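# Flip folded paper sheet and lay it flat, fold underneath

## Task

Flip the folded paper over and leave it lying flat on the table with its folded-back corner on the underside. At the end both folds must be closed, the layers aligned, and the paper must have no additional crease. It fails immediately if the whole sheet falls, or slips down through the fingers, by more than roughly a finger's width after it was first gripped, or if any part of it extends beyond the table edge. Paper that slipped more than a few millimetres in the grip does not count as held until it is still again. Everything must settle shortly after finishing. Dropping the paper or letting it slide quickly or loosely through the fingers is penalised when its mean height falls by more than about one finger width (two widths if no hand has gripped it yet).

## Robot and tools

Robot: two arms, left_arm and right_arm. left_arm ends in a left five-finger hand, right_arm in a right hand (mirror images). Base positions in the scene frame: left_arm (+0.012, +0.261, +0.003) m, right_arm (+0.030, -0.314, +0.018) m, both almost unrotated. A camera stand sits behind the arms; do not strike it, the table or the other arm.

Frames. Scene frame: origin at table-top height, halfway between the nominal bases, +z up, +x outward over the table, left_arm on the +y side. Each arm reports its hand point (end_effector_position in metres, end_effector_quat_wxyz) in its own base frame. The hand point is 0.05 m in front of the palm; its +z runs along the straight fingers, +y out of the palm, +x across the palm away from the thumb on the right hand and toward the thumb on the left. Straight fingertips reach 0.06-0.07 m past the point along +z and lie 0.06 m behind it along -y. A wrist bracket on the little-finger side can collide with things. Readings may be off by a few cm; arms often rest 1-3 cm (up to 5) below the command without touching anything.

Row layout (used by execute_actions and move): one flat list of 28 numbers, each in [-1, 1], always both arms: left dx, dy, dz, rx, ry, rz, left little, ring, middle, index, thumb_bend, thumb_turn, left force_limit, left speed, then the same 14 for the right arm. dx..rz are an offset, not a pose: measured from that arm's Hand target at the start of the action/move, along the Hand target's own axes; 1.0 = 0.6 m of translation or 180 degrees; rx, ry, rz form one rotation vector. Every row in a list counts from that same starting Hand target, not from the preceding row; resending an offset moves the arm further. All-zero pose numbers re-request the current Hand target. Orientation is clipped per step to within 40 degrees of the measured one.

Hand numbers are absolute motor targets: fingers and thumb_bend +1 open/straight, -1 curled; thumb_turn +1 beside the palm, -1 opposite the fingers. With the thumb turned in, the hand grips objects about 0.035-0.065 m thick (handles down to 0.025). force_limit maps -1..+1 to roughly 0..10 N at the fingertip (0..15 N for the two thumb motors); speed rises from near zero at -1 to full at +0.48 and stays full up to +1 (full travel 0.49 s). For gentle closing use speed -0.94 or lower. A motor only starts when its target changes (0.002 or more). To keep a hand unchanged, repeat the last eight numbers sent for it; if none were ever sent, use its hand_measured plus hand_force_limit and hand_speed. To squeeze harder, raise force_limit and send a target more closed than hand_measured; to loosen, send one more open.

Tools.
execute_actions(actions, cameras): actions is a list of actions; each action is up to 15 rows, one per 1/30 s step, the last row held to fill 15 steps. Images only if actions is empty or cameras names them (["all"] for every one).
move(target, speed, blend, blocking, cameras): target is one 28-number row or up to 15 rows, each row an offset from the same starting Hand targets. speed in m/s, 0.002-4.3, default 0.25 (rotation up to twice that in rad/s), one value or one per target. blend in m rounds corners in a list; 0 stops at each. Paths are straight, don't avoid obstacles, lag and can overshoot when fast; avoid paths passing near an arm's own base. Faster moves hit harder, and targets beyond a contact push harder. blocking=false returns after about 0.5 s while the move continues.
wait(seconds 0-10, cameras), stop(cameras) brakes a running move, zoom_image(camera, region [x0,y0,x1,y1] pixels, max 504x504) enlarges the latest image of that camera, show_instructions() shows reference images, finished_scene(scene=1) ends the scene irreversibly.

Cameras: cam_head_left, cam_head_right, cam_high, cam_low (672x504), cam_left_wrist, cam_right_wrist (616x616 fisheye).

Results: each arm's hand pose, Hand target (last commanded pose after clipping, the reference for the next offset), joint positions, velocities, torques, temperatures; per hand hand_measured, hand_stopped_by (moving, target, force, stalled, fault), hand_load_n (positive when pushed open; near 0 after a lost grip), hand_force_limit, hand_speed. move adds a move: line such as done, off_target, moving, held or fault plus limits (paced = pose clipped, held = steps withheld). Arms not named in the ending are done.

Avoid: dropping or letting the paper slide through the fingers, any paper past the table edge, hard contacts, pressing the hands together or gripping the other hand, excessive finger loads, and holding stretched or loaded poses long (motors overheat at 100 °C and the arm drops; MOTOR HOT appears at 85 °C). Joint limits (rad): waist ±2.880, shoulder 0-3.142, elbow 0-3.019, wrist pitch -1.693 to 1.571, wrist yaw ±1.571, wrist roll ±2.094.

Each tool is called as name(argument=value, ...) on one line, values as JSON.

Reference images:

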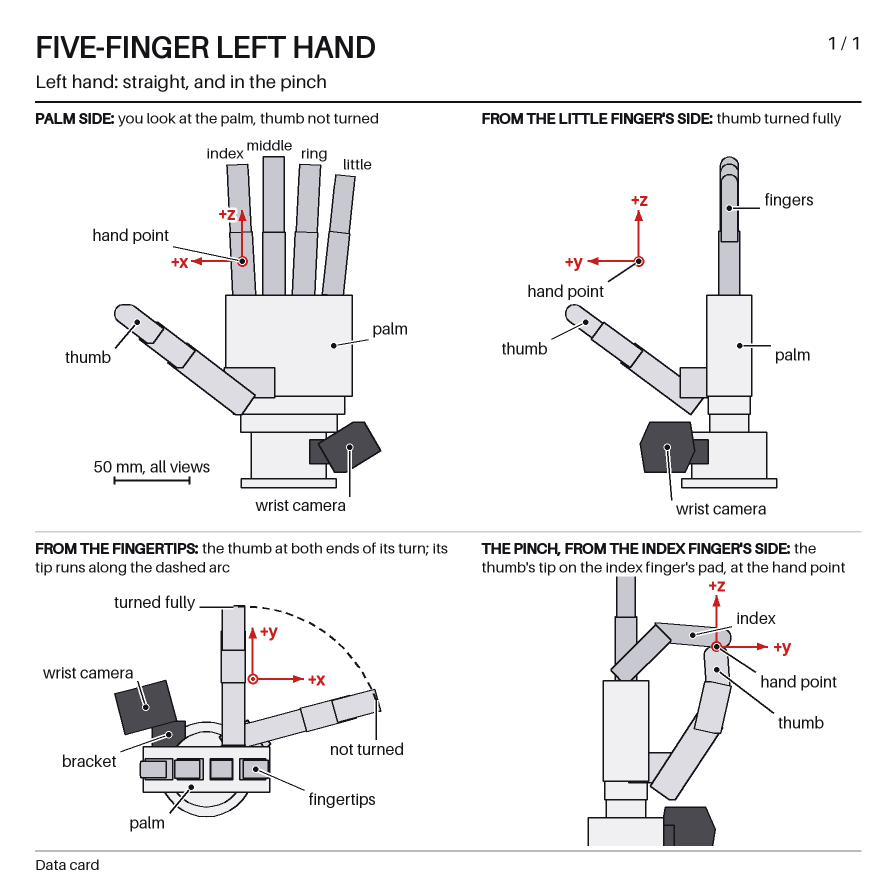

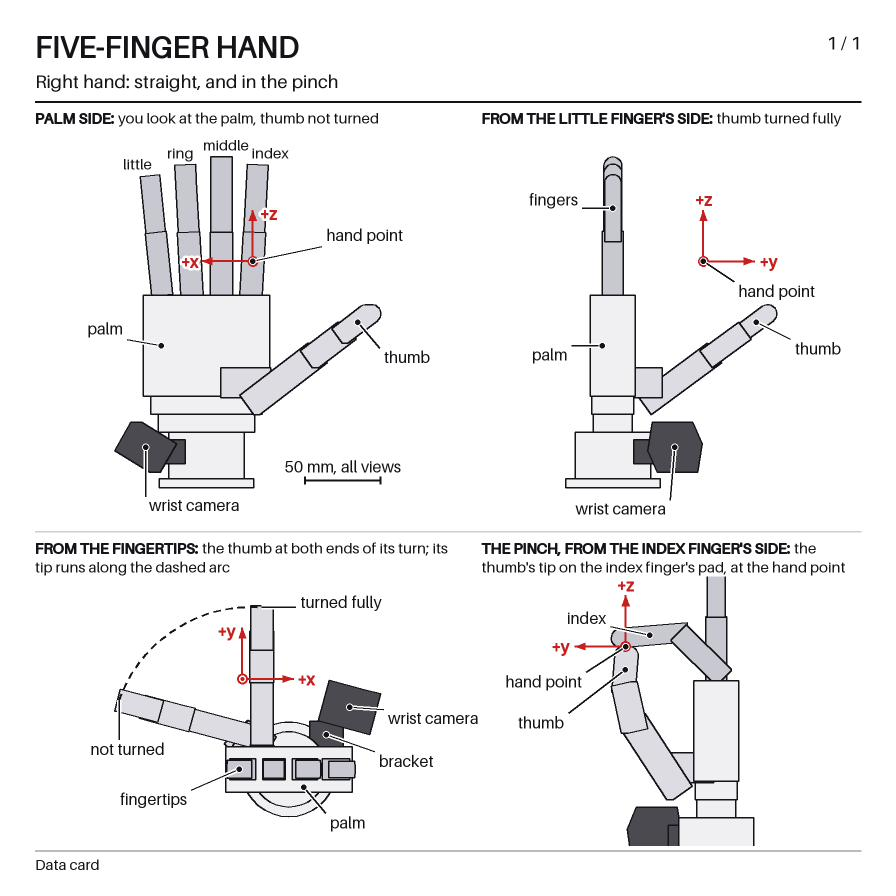

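## Session

execute_actions(actions=[])

Scene clock: 0.00 s.
left_arm: end_effector_position=(+0.5284, +0.1493, +0.1373) hand_measured=(+1.000, +1.000, +1.000, +1.000, +1.000, +1.000) hand_load_n=(+0.0, +0.0, +0.0, +0.0, +0.0, +0.0) hand_stopped_by=(target, target, target, target, target, target) hand_force_limit=0.00 hand_speed=-0.80 end_effector_quat_wxyz=(-0.014, +0.964, +0.213, +0.161) | right_arm: end_effector_position=(+0.6183, -0.1568, +0.2414) hand_measured=(+1.000, +1.000, +1.000, +1.000, +1.000, +1.000) hand_load_n=(+0.0, +0.0, +0.0, +0.0, +0.5, +0.0) hand_stopped_by=(target, target, target, target, target, target) hand_force_limit=0.00 hand_speed=-0.80 end_effector_quat_wxyz=(+0.141, +0.706, +0.083, +0.689)
Joint positions: left_arm=[0.393 1.521 1.166 -0.893 0.027 -1.618] | right_arm=[-0.169 1.544 0.808 0.726 -0.084 -1.89]
Joint velocities: within noise
Joint torques (N m): no reading
Motor temperatures (°C): left_arm=[32 35 36 30 34 31] | right_arm=[32 36 31 36 33 33]
Heat: left arm: hottest elbow 36 °C; right arm: hottest shoulder 36 °C.
Hand target: left_arm +0.5367, +0.1528, +0.1479; -0.016, +0.962, +0.213, +0.172 | right_arm +0.6245, -0.1579, +0.2607; +0.145, +0.692, +0.082, +0.702

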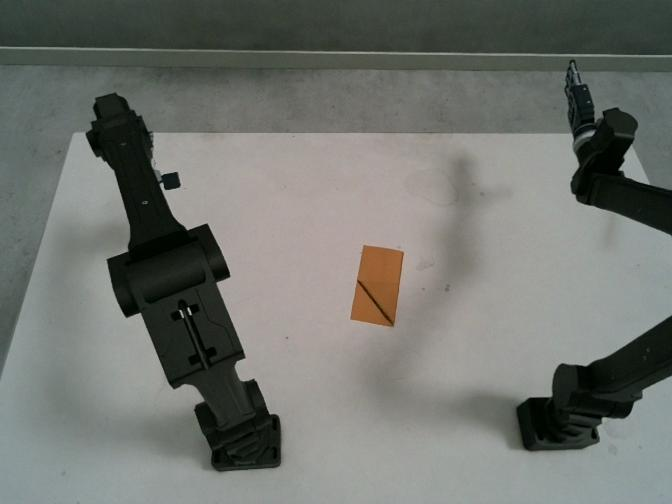

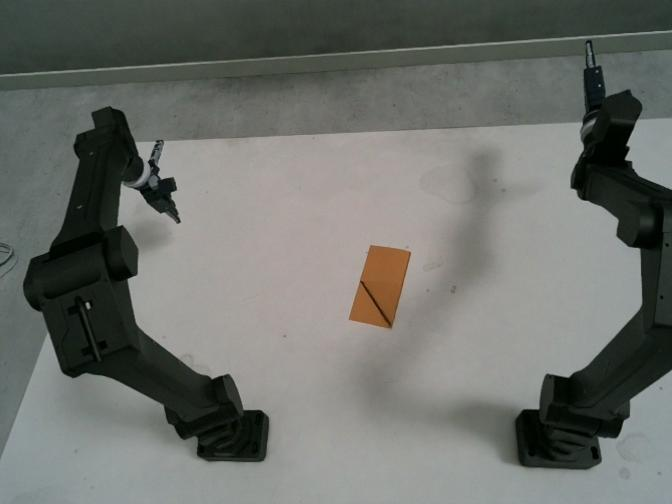

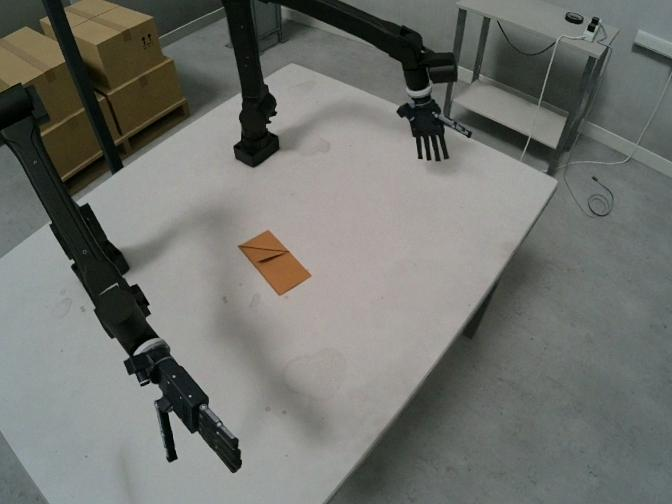

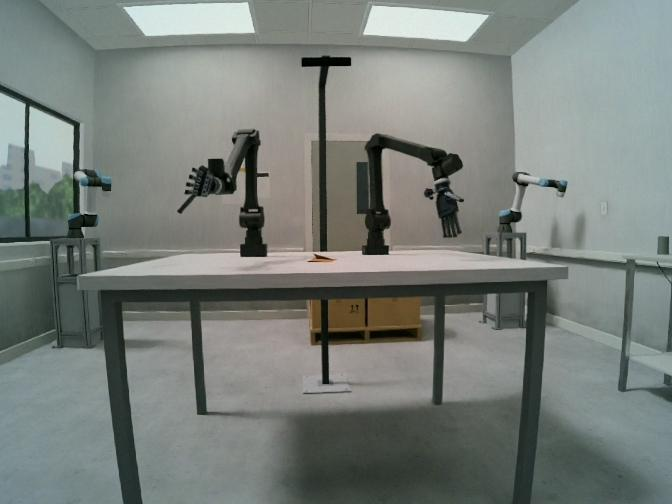

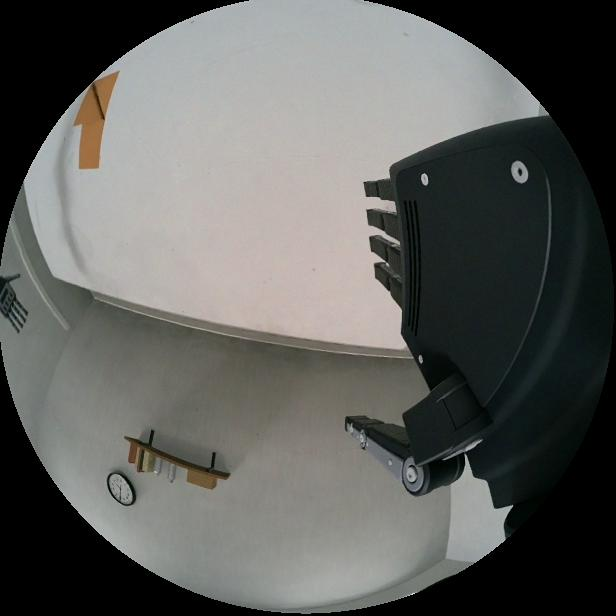

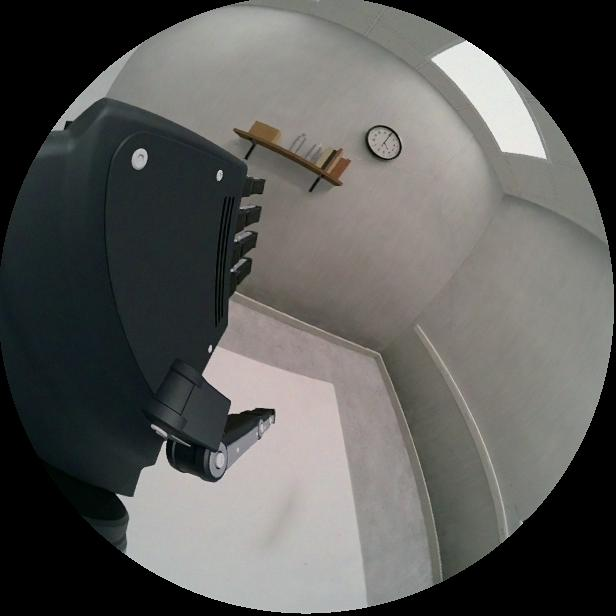

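zoom_image(camera="cam_head_left", region=[320, 220, 440, 350])

zoom_image(camera="cam_high", region=[200, 200, 350, 320])

zoom_image(camera="cam_low", region=[280, 230, 380, 290])

Scaled by 3.877 from the camera's 672x504 image, which has a finer 960x720 frame.

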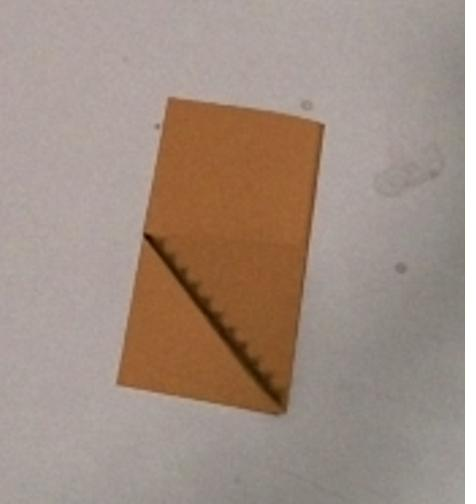

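Scaled by 3.360 from the camera's 672x504 image, which has a finer 960x720 frame.

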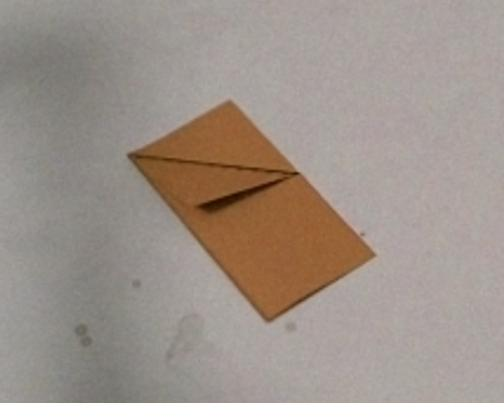

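Scaled by 5.040 from the camera's 672x504 image, which has a finer 960x720 frame.

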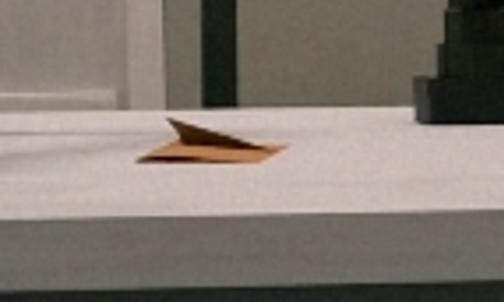

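zoom_image(camera="cam_high", region=[232, 222, 318, 302])

zoom_image(camera="cam_head_right", region=[330, 230, 430, 340])

zoom_image(camera="cam_low", region=[296, 246, 346, 270])

zoom_image(camera="cam_left_wrist", region=[50, 50, 150, 190])

Scaled by 5.860 from the camera's 672x504 image, which has a finer 960x720 frame.

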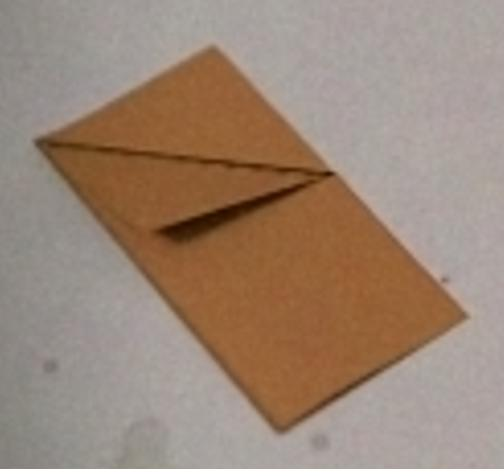

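Scaled by 4.582 from the camera's 672x504 image, which has a finer 960x720 frame.

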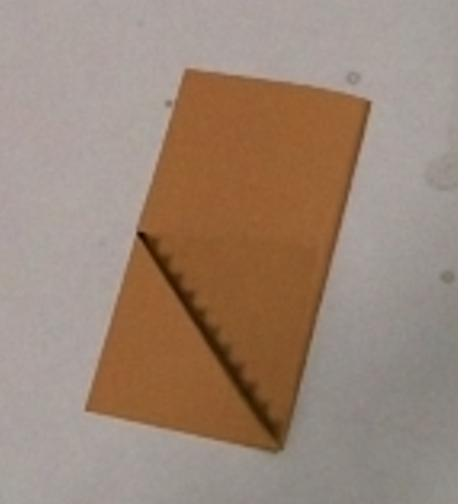

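Scaled by 10.080 from the camera's 672x504 image, which has a finer 960x720 frame.

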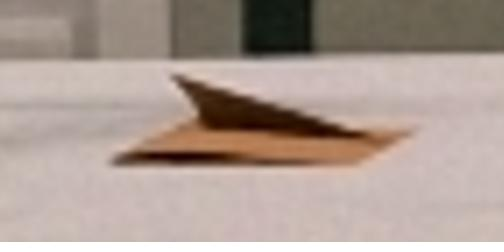

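Scaled by 3.600 from the camera's 616x616 image, which has a finer 880x880 frame.

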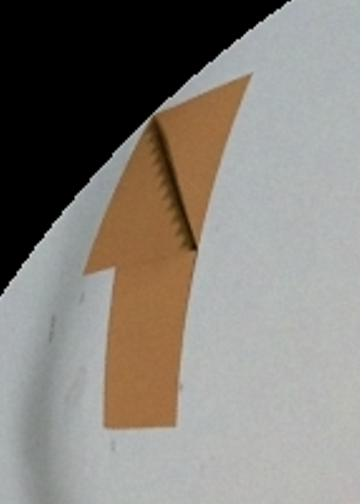

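move(target=[[0,0,0,0,0,0,1,1,1,1,1,1,0,-0.8,0.013,-0.024,-0.17,0,0,0.3,-1,-1,-1,0.0,1,-1,0,0.3],[0,0,0,0,0,0,1,1,1,1,1,1,0,-0.8,0.026,-0.049,-0.339,0,0,0.6,-1,-1,-1,0.0,1,-1,0,0.3]], speed=0.5, blend=[0.03,0], cameras=[])

Scene clock: 404.17 s.
left_arm: end_effector_position=(+0.5284, +0.1493, +0.1373) hand_measured=(+1.000, +1.000, +1.000, +1.000, +1.000, +1.000) hand_load_n=(+0.0, -0.5, +0.0, +0.0, +0.0, +0.0) hand_stopped_by=(target, target, target, target, target, target) hand_force_limit=0.00 hand_speed=-0.80 end_effector_quat_wxyz=(-0.014, +0.964, +0.213, +0.161) | right_arm: end_effector_position=(+0.4278, -0.1052, +0.2610) hand_measured=(-1.000, -1.000, -1.000, +0.000, +1.000, -1.000) hand_load_n=(+0.0, +0.0, +0.0, +0.0, +0.0, +0.0) hand_stopped_by=(target, target, target, target, target, target) hand_force_limit=0.00 hand_speed=0.30 end_effector_quat_wxyz=(+0.482, -0.480, +0.506, -0.531)
Joint positions: left_arm=[0.393 1.521 1.166 -0.893 0.027 -1.618] | right_arm=[-0.479 0.887 0.476 0.441 -0.404 -0.011]
Joint torques (N m): left_arm=[-0.26 -10.11 12.51 0.91 -0.05 0.08] | right_arm=[-0.91 -3.66 9.72 2.1 -0.07 0.13]
Motor temperatures (°C): left_arm=[31 38 51 29 32 29] | right_arm=[31 37 44 34 30 29]
Heat: left arm: hottest elbow 51 °C; right arm: hottest elbow 44 °C.
Hand target: left_arm +0.5367, +0.1528, +0.1479; -0.016, +0.962, +0.213, +0.172 | right_arm +0.4246, -0.1080, +0.2609; +0.483, -0.474, +0.512, -0.530
Off the commanded pose: left_arm 0.014 m, 1 deg | right_arm 0.004 m, 1 deg.
move: off_target (left_arm)
No camera images: "cameras" was empty.

move(target=[-0.404,0.017,-0.237,-0.457,0.277,0.334,1,1,1,1,1,1,0,-0.8,-0.607,0.0898,-0.2428,-0.293,0.2623,0.1346,-1,-1,-1,0.0,1,-1,0,0.3], speed=0.35, cameras=["all"])

Scene clock: 454.97 s.
left_arm: end_effector_position=(+0.2853, +0.0264, +0.1943) hand_measured=(+1.000, +1.000, +1.000, +1.000, +1.000, +1.000) hand_load_n=(+0.0, +0.0, +0.0, +0.0, +0.0, +0.0) hand_stopped_by=(target, target, target, target, target, target) hand_force_limit=0.00 hand_speed=-0.80 end_effector_quat_wxyz=(+0.318, +0.678, -0.390, +0.536) | right_arm: end_effector_position=(+0.3016, +0.2490, +0.1800) hand_measured=(-1.000, -1.000, -1.000, +0.000, +1.000, -1.000) hand_load_n=(+0.0, +0.0, +0.0, +0.0, +0.0, +0.0) hand_stopped_by=(target, target, target, target, target, target) hand_force_limit=0.00 hand_speed=0.30 end_effector_quat_wxyz=(+0.067, -0.287, +0.907, -0.300)
Joint positions: left_arm=[0.757 1.586 0.872 -1.664 1.242 0.822] | right_arm=[0.866 1.398 1.215 -1.624 0.585 1.894]
Joint torques (N m): left_arm=[-0.44 -7.88 9.26 -1.26 0.29 0.18] | right_arm=[0.67 -7.94 13.82 -0.36 0.42 0.1]
Heat: left arm: hottest elbow 51 °C; right arm: hottest elbow 43 °C.
Hand target: left_arm +0.2888, +0.0308, +0.2001; +0.420, +0.569, -0.420, +0.569 | right_arm +0.3117, +0.2667, +0.2001; +0.089, -0.279, +0.912, -0.288
Off the commanded pose: left_arm 0.008 m, 18 deg | right_arm 0.029 m, 3 deg.
joint sent to its limit (left arm) — joint 4 (wrist pitch), lower limit. The joint targets are off in orientation, not in position.
move: off_target (left_arm, right_arm)

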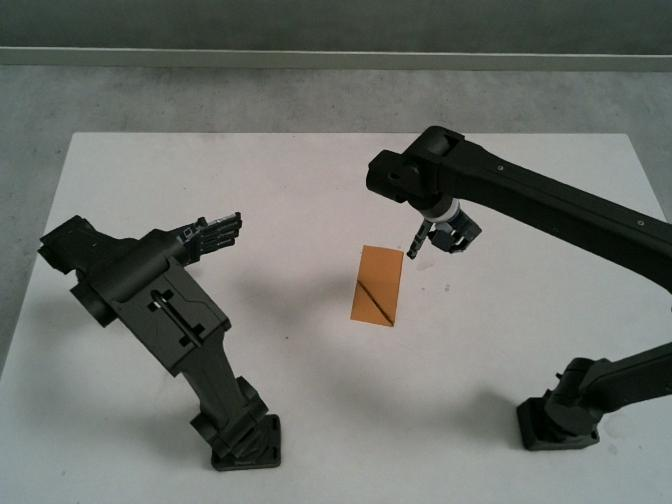

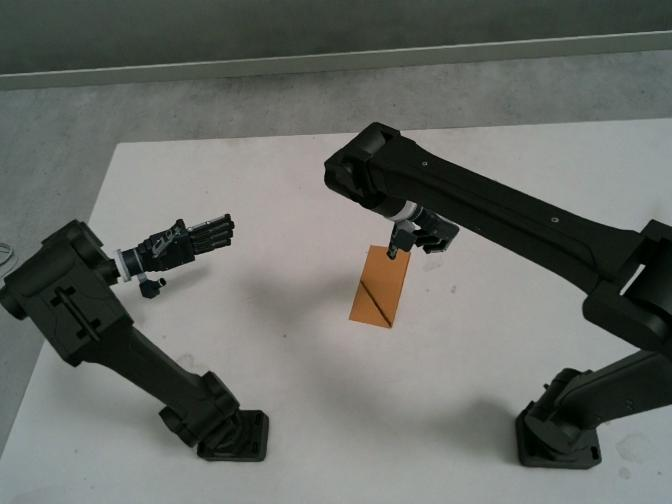

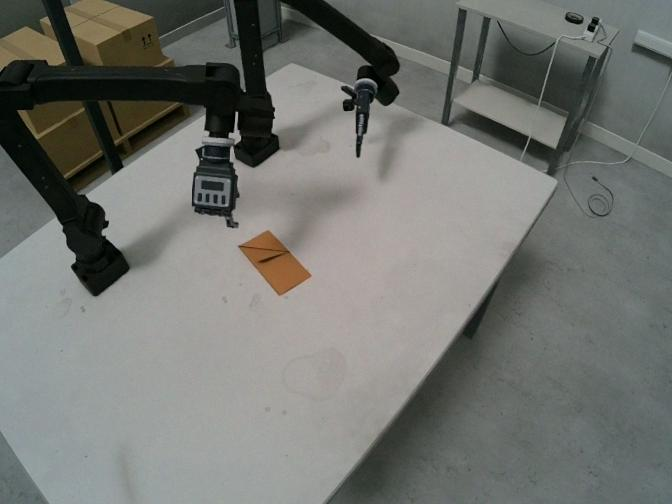

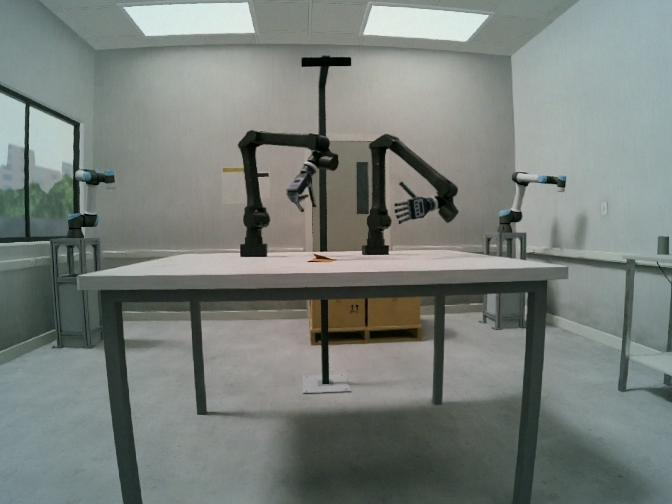

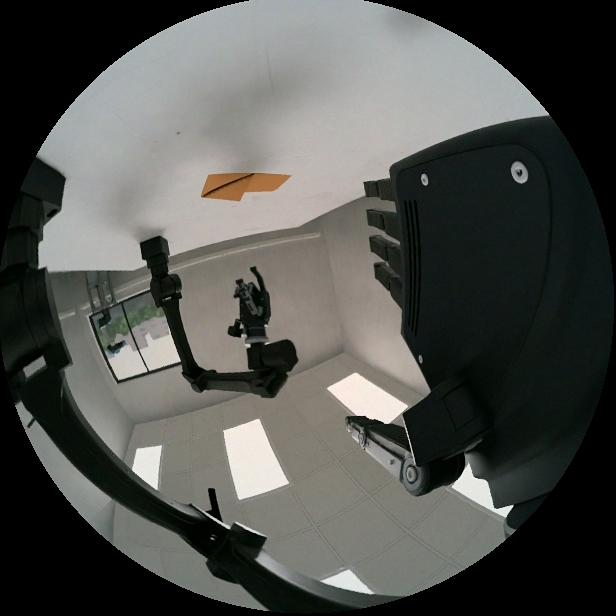

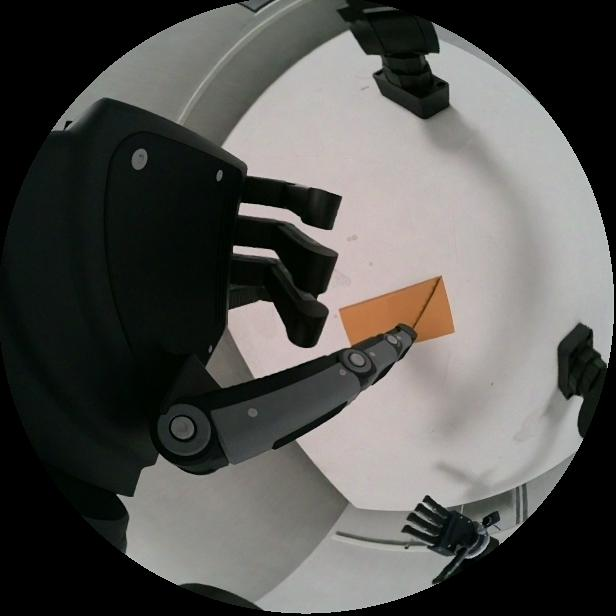

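zoom_image(camera="cam_right_wrist", region=[220, 160, 480, 420])

zoom_image(camera="cam_left_wrist", region=[180, 150, 320, 290])

Scaled by 1.938 from the camera's 616x616 image, which has a finer 880x880 frame.

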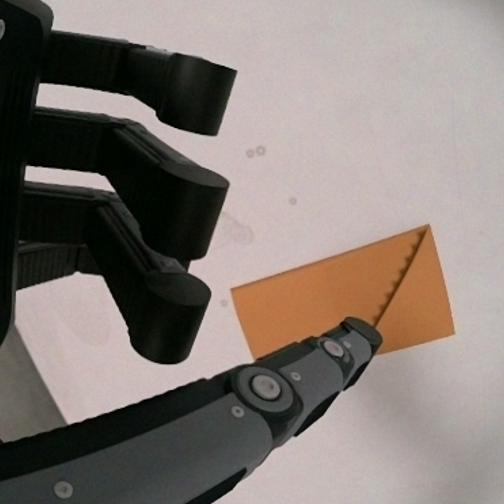

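Scaled by 3.600 from the camera's 616x616 image, which has a finer 880x880 frame.

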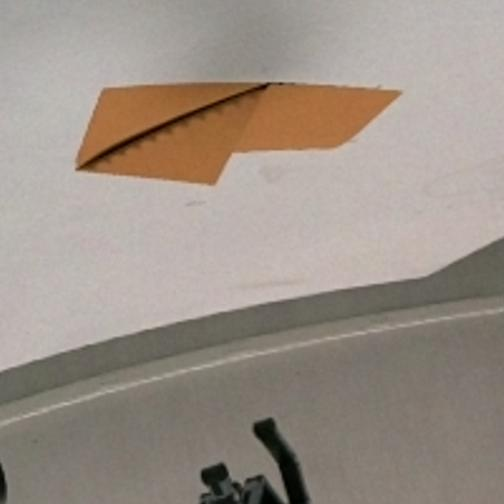

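move(target=[-0.083,0.04,0.127,0,0,0,1,1,1,1,1,1,0,-0.8,0,0.115,0.164,0,0,0,-1,-1,-1,0.0,1,-1,0,0.3], speed=0.2, cameras=["cam_left_wrist","cam_right_wrist","cam_low","cam_high","cam_head_right"])

Scene clock: 496.33 s.
left_arm: end_effector_position=(+0.2896, -0.0483, +0.1493) hand_measured=(+1.000, +1.000, +1.000, +1.000, +1.000, +1.000) hand_load_n=(+0.0, +0.0, +0.0, +0.0, +0.0, +0.0) hand_stopped_by=(target, target, target, target, target, target) hand_force_limit=0.00 hand_speed=-0.80 end_effector_quat_wxyz=(+0.384, +0.603, -0.428, +0.553) | right_arm: end_effector_position=(+0.3127, +0.2619, +0.0813) hand_measured=(-1.000, -1.000, -1.000, +0.000, +1.000, -1.000) hand_load_n=(+0.0, +0.0, +0.0, +0.0, +0.0, +0.0) hand_stopped_by=(target, target, target, target, target, target) hand_force_limit=0.00 hand_speed=0.30 end_effector_quat_wxyz=(+0.084, -0.282, +0.911, -0.290)
Joint positions: left_arm=[0.512 1.78 0.817 -1.664 1.382 1.074] | right_arm=[0.866 1.496 1.047 -1.318 0.585 1.896]
Joint torques (N m): left_arm=[-0.38 -8.18 4.68 -1.4 0.43 0.19] | right_arm=[0.38 -9.29 7.86 0.61 0.45 0.1]
Heat: left arm: hottest elbow 47 °C; right arm: hottest elbow 44 °C.
Hand target: left_arm +0.2883, -0.0491, +0.1504; +0.420, +0.569, -0.420, +0.569 | right_arm +0.3119, +0.2666, +0.0800; +0.089, -0.279, +0.912, -0.288
Off the commanded pose: left_arm 0.002 m, 6 deg | right_arm 0.005 m, 1 deg.
joint sent to its limit (left arm) — joint 4 (wrist pitch), lower limit. The joint targets are off in orientation, not in position.
move: off_target (left_arm)
Images, in order (width x height): cam_head_right 672x504, cam_high 672x504, cam_low 672x504, cam_left_wrist 616x616, cam_right_wrist 616x616.

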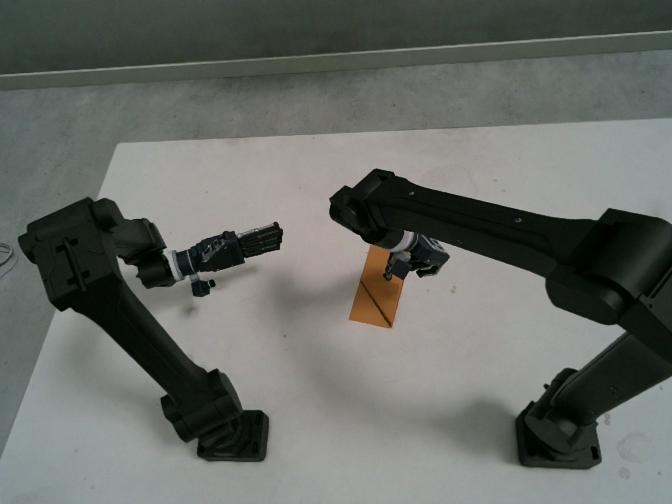

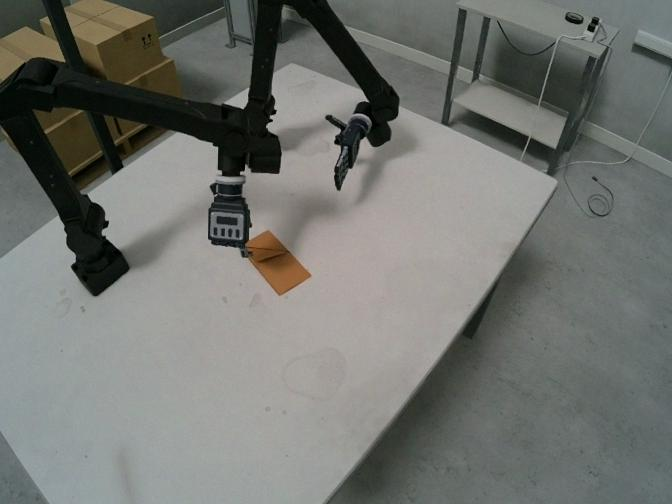

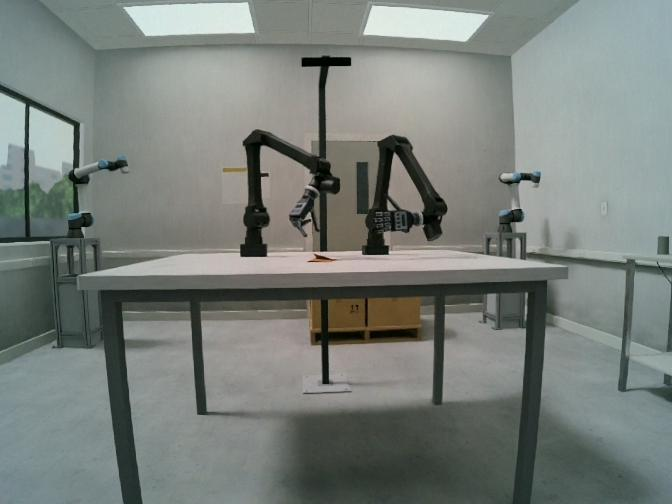

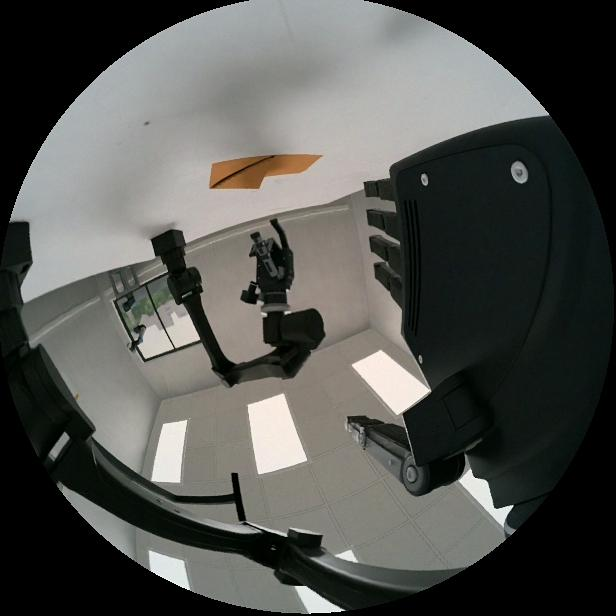

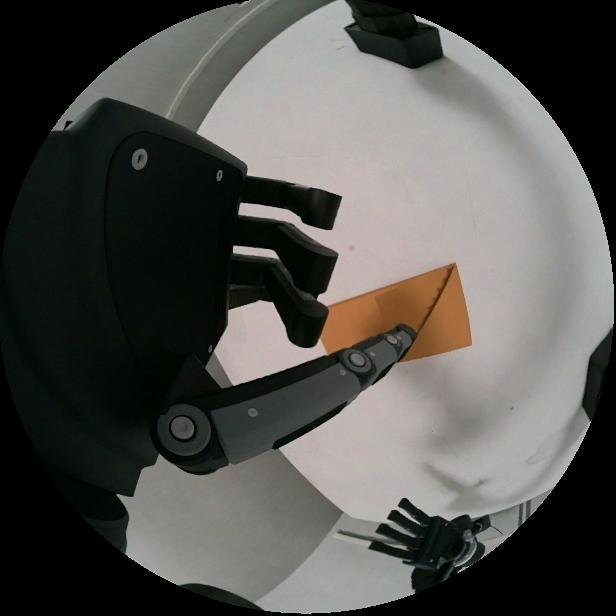

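zoom_image(camera="cam_right_wrist", region=[240, 200, 500, 400])

zoom_image(camera="cam_high", region=[200, 190, 320, 300])

zoom_image(camera="cam_low", region=[270, 160, 370, 270])

zoom_image(camera="cam_left_wrist", region=[190, 120, 340, 310])

Scaled by 1.938 from the camera's 616x616 image, which has a finer 880x880 frame.

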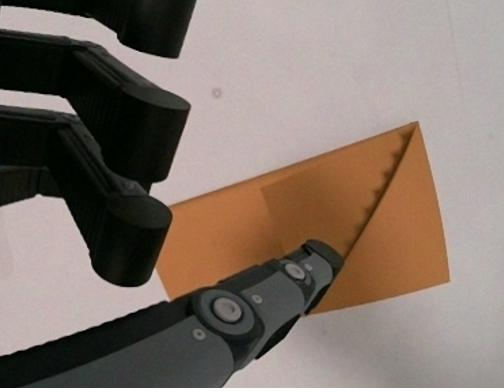

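Scaled by 4.200 from the camera's 672x504 image, which has a finer 960x720 frame.

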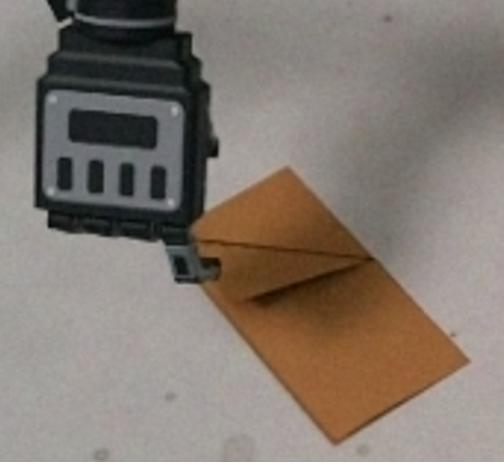

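Scaled by 4.582 from the camera's 672x504 image, which has a finer 960x720 frame.

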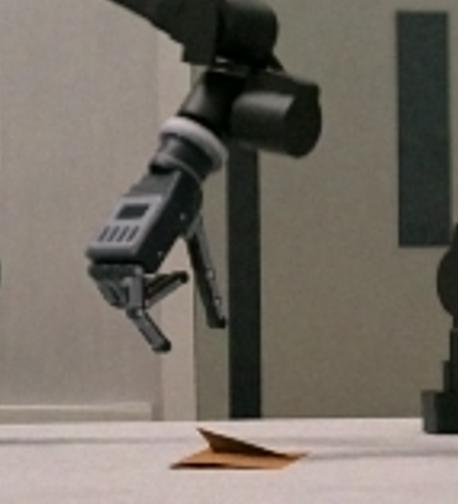

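Scaled by 2.653 from the camera's 616x616 image, which has a finer 880x880 frame.

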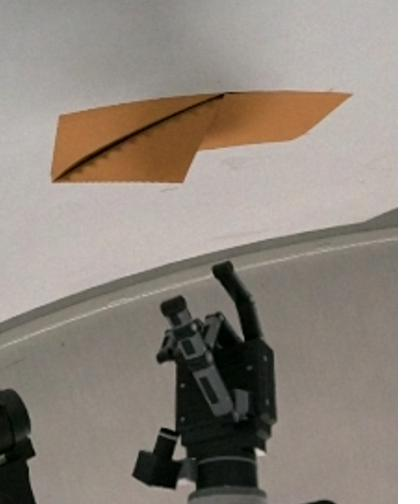

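move(target=[0,0,0,0,0,0,1,1,1,1,1,1,0,-0.8,-0.003,0.0595,0.109,0,0,0,-1,-1,-1,-0.25,0.3,1,0,0.3], speed=0.15, cameras=["cam_left_wrist","cam_right_wrist","cam_low","cam_high","cam_head_right"])

zoom_image(camera="cam_low", region=[280, 200, 360, 280])

zoom_image(camera="cam_high", region=[200, 190, 320, 300])

zoom_image(camera="cam_right_wrist", region=[240, 200, 500, 400])

zoom_image(camera="cam_left_wrist", region=[190, 120, 340, 310])

Scene clock: 576.20 s.
left_arm: end_effector_position=(+0.2896, -0.0483, +0.1492) hand_measured=(+1.000, +1.000, +1.000, +1.000, +1.000, +1.000) hand_load_n=(+0.0, +0.0, +0.0, +0.0, +0.0, +0.0) hand_stopped_by=(target, target, target, target, target, target) hand_force_limit=0.00 hand_speed=-0.80 end_effector_quat_wxyz=(+0.384, +0.603, -0.428, +0.554) | right_arm: end_effector_position=(+0.3145, +0.2633, +0.0064) hand_measured=(-1.000, -1.000, -1.000, -0.250, +0.300, +1.000) hand_load_n=(+0.0, +0.0, +0.0, +0.0, +0.0, +0.0) hand_stopped_by=(target, target, target, target, target, target) hand_force_limit=0.00 hand_speed=0.30 end_effector_quat_wxyz=(+0.089, -0.280, +0.911, -0.288)
Joint positions: left_arm=[0.512 1.78 0.817 -1.664 1.382 1.075] | right_arm=[0.866 1.605 0.946 -1.096 0.587 1.896]
Joint torques (N m): left_arm=[-0.38 -8.18 4.68 -1.4 0.43 0.16] | right_arm=[-1.03 -9.47 6.86 0.47 0.55 -0.15]
Motor temperatures (°C): left_arm=[31 37 42 29 33 29] | right_arm=[31 36 40 33 30 29]
Heat: left arm: hottest elbow 42 °C; right arm: hottest elbow 40 °C.
Hand target: left_arm +0.2883, -0.0491, +0.1504; +0.420, +0.569, -0.420, +0.569 | right_arm +0.3182, +0.2608, +0.0060; +0.089, -0.279, +0.912, -0.288
Off the commanded pose: left_arm 0.002 m, 6 deg | right_arm 0.005 m, 0 deg.
joint sent to its limit (left arm) — joint 4 (wrist pitch), lower limit. The joint targets are off in orientation, not in position.
move: off_target (left_arm)
Images, in order (width x height): cam_head_right 672x504, cam_high 672x504, cam_low 672x504, cam_left_wrist 616x616, cam_right_wrist 616x616.

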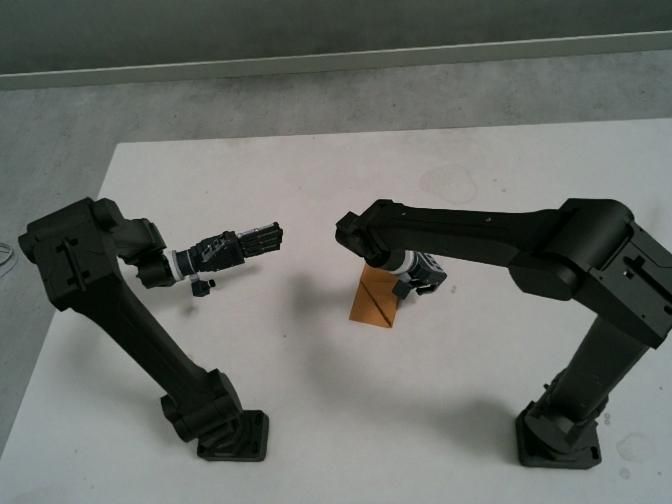

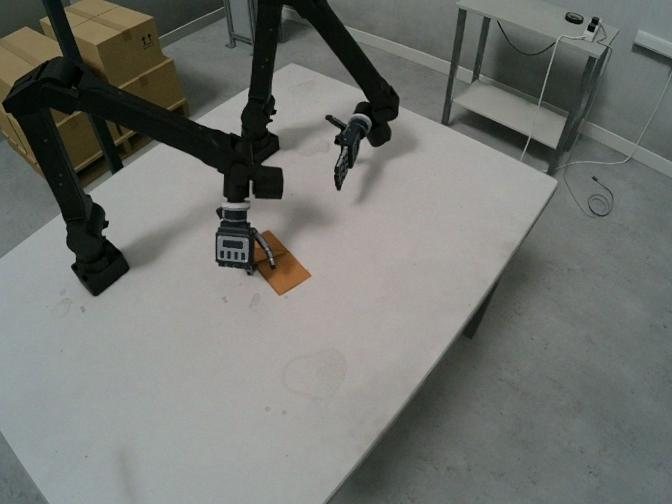

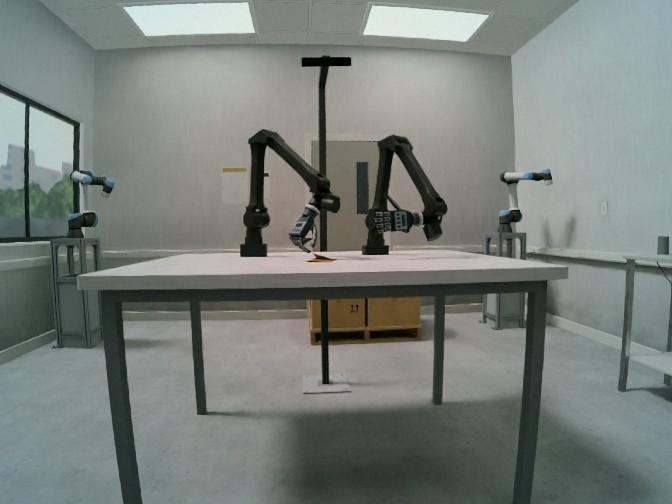

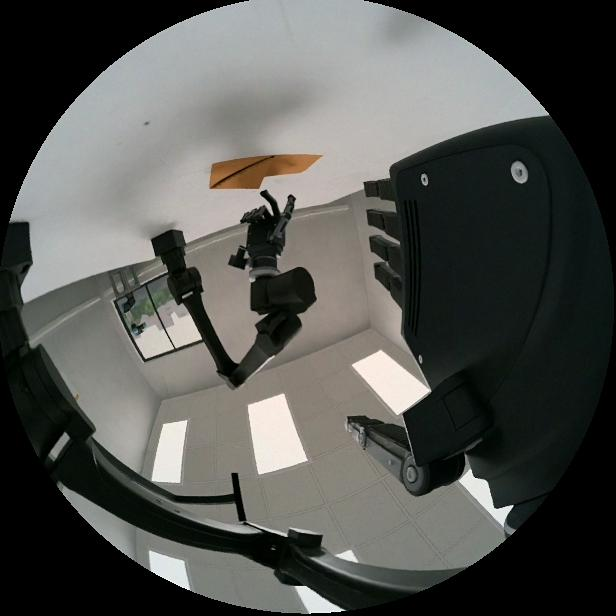

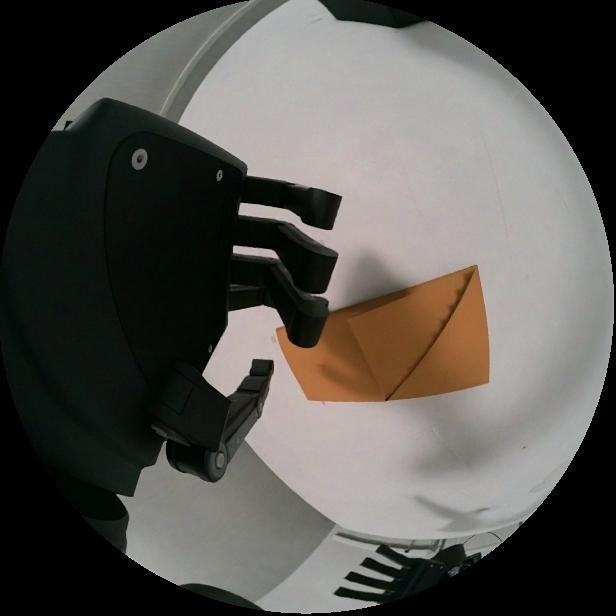

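Scaled by 6.300 from the camera's 672x504 image, which has a finer 960x720 frame.

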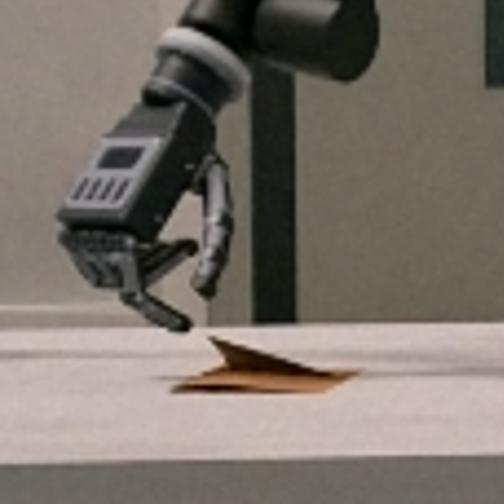

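Scaled by 4.200 from the camera's 672x504 image, which has a finer 960x720 frame.

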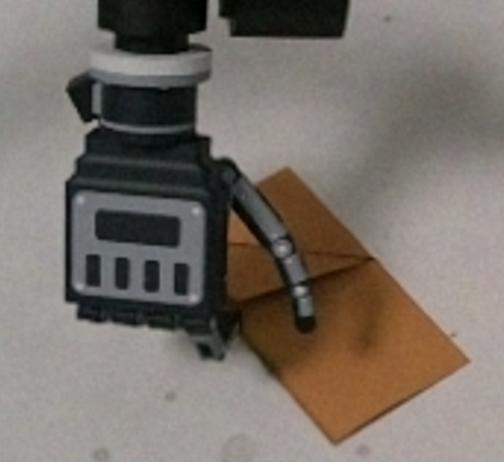

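Scaled by 1.938 from the camera's 616x616 image, which has a finer 880x880 frame.

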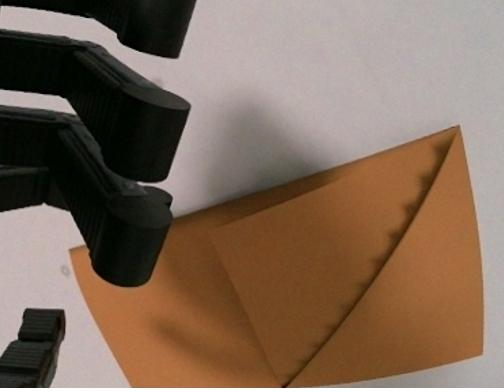

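Scaled by 2.653 from the camera's 616x616 image, which has a finer 880x880 frame.

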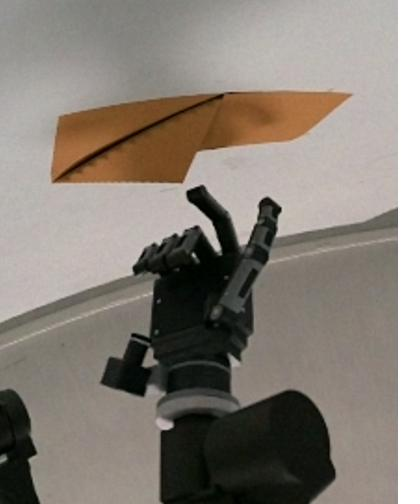

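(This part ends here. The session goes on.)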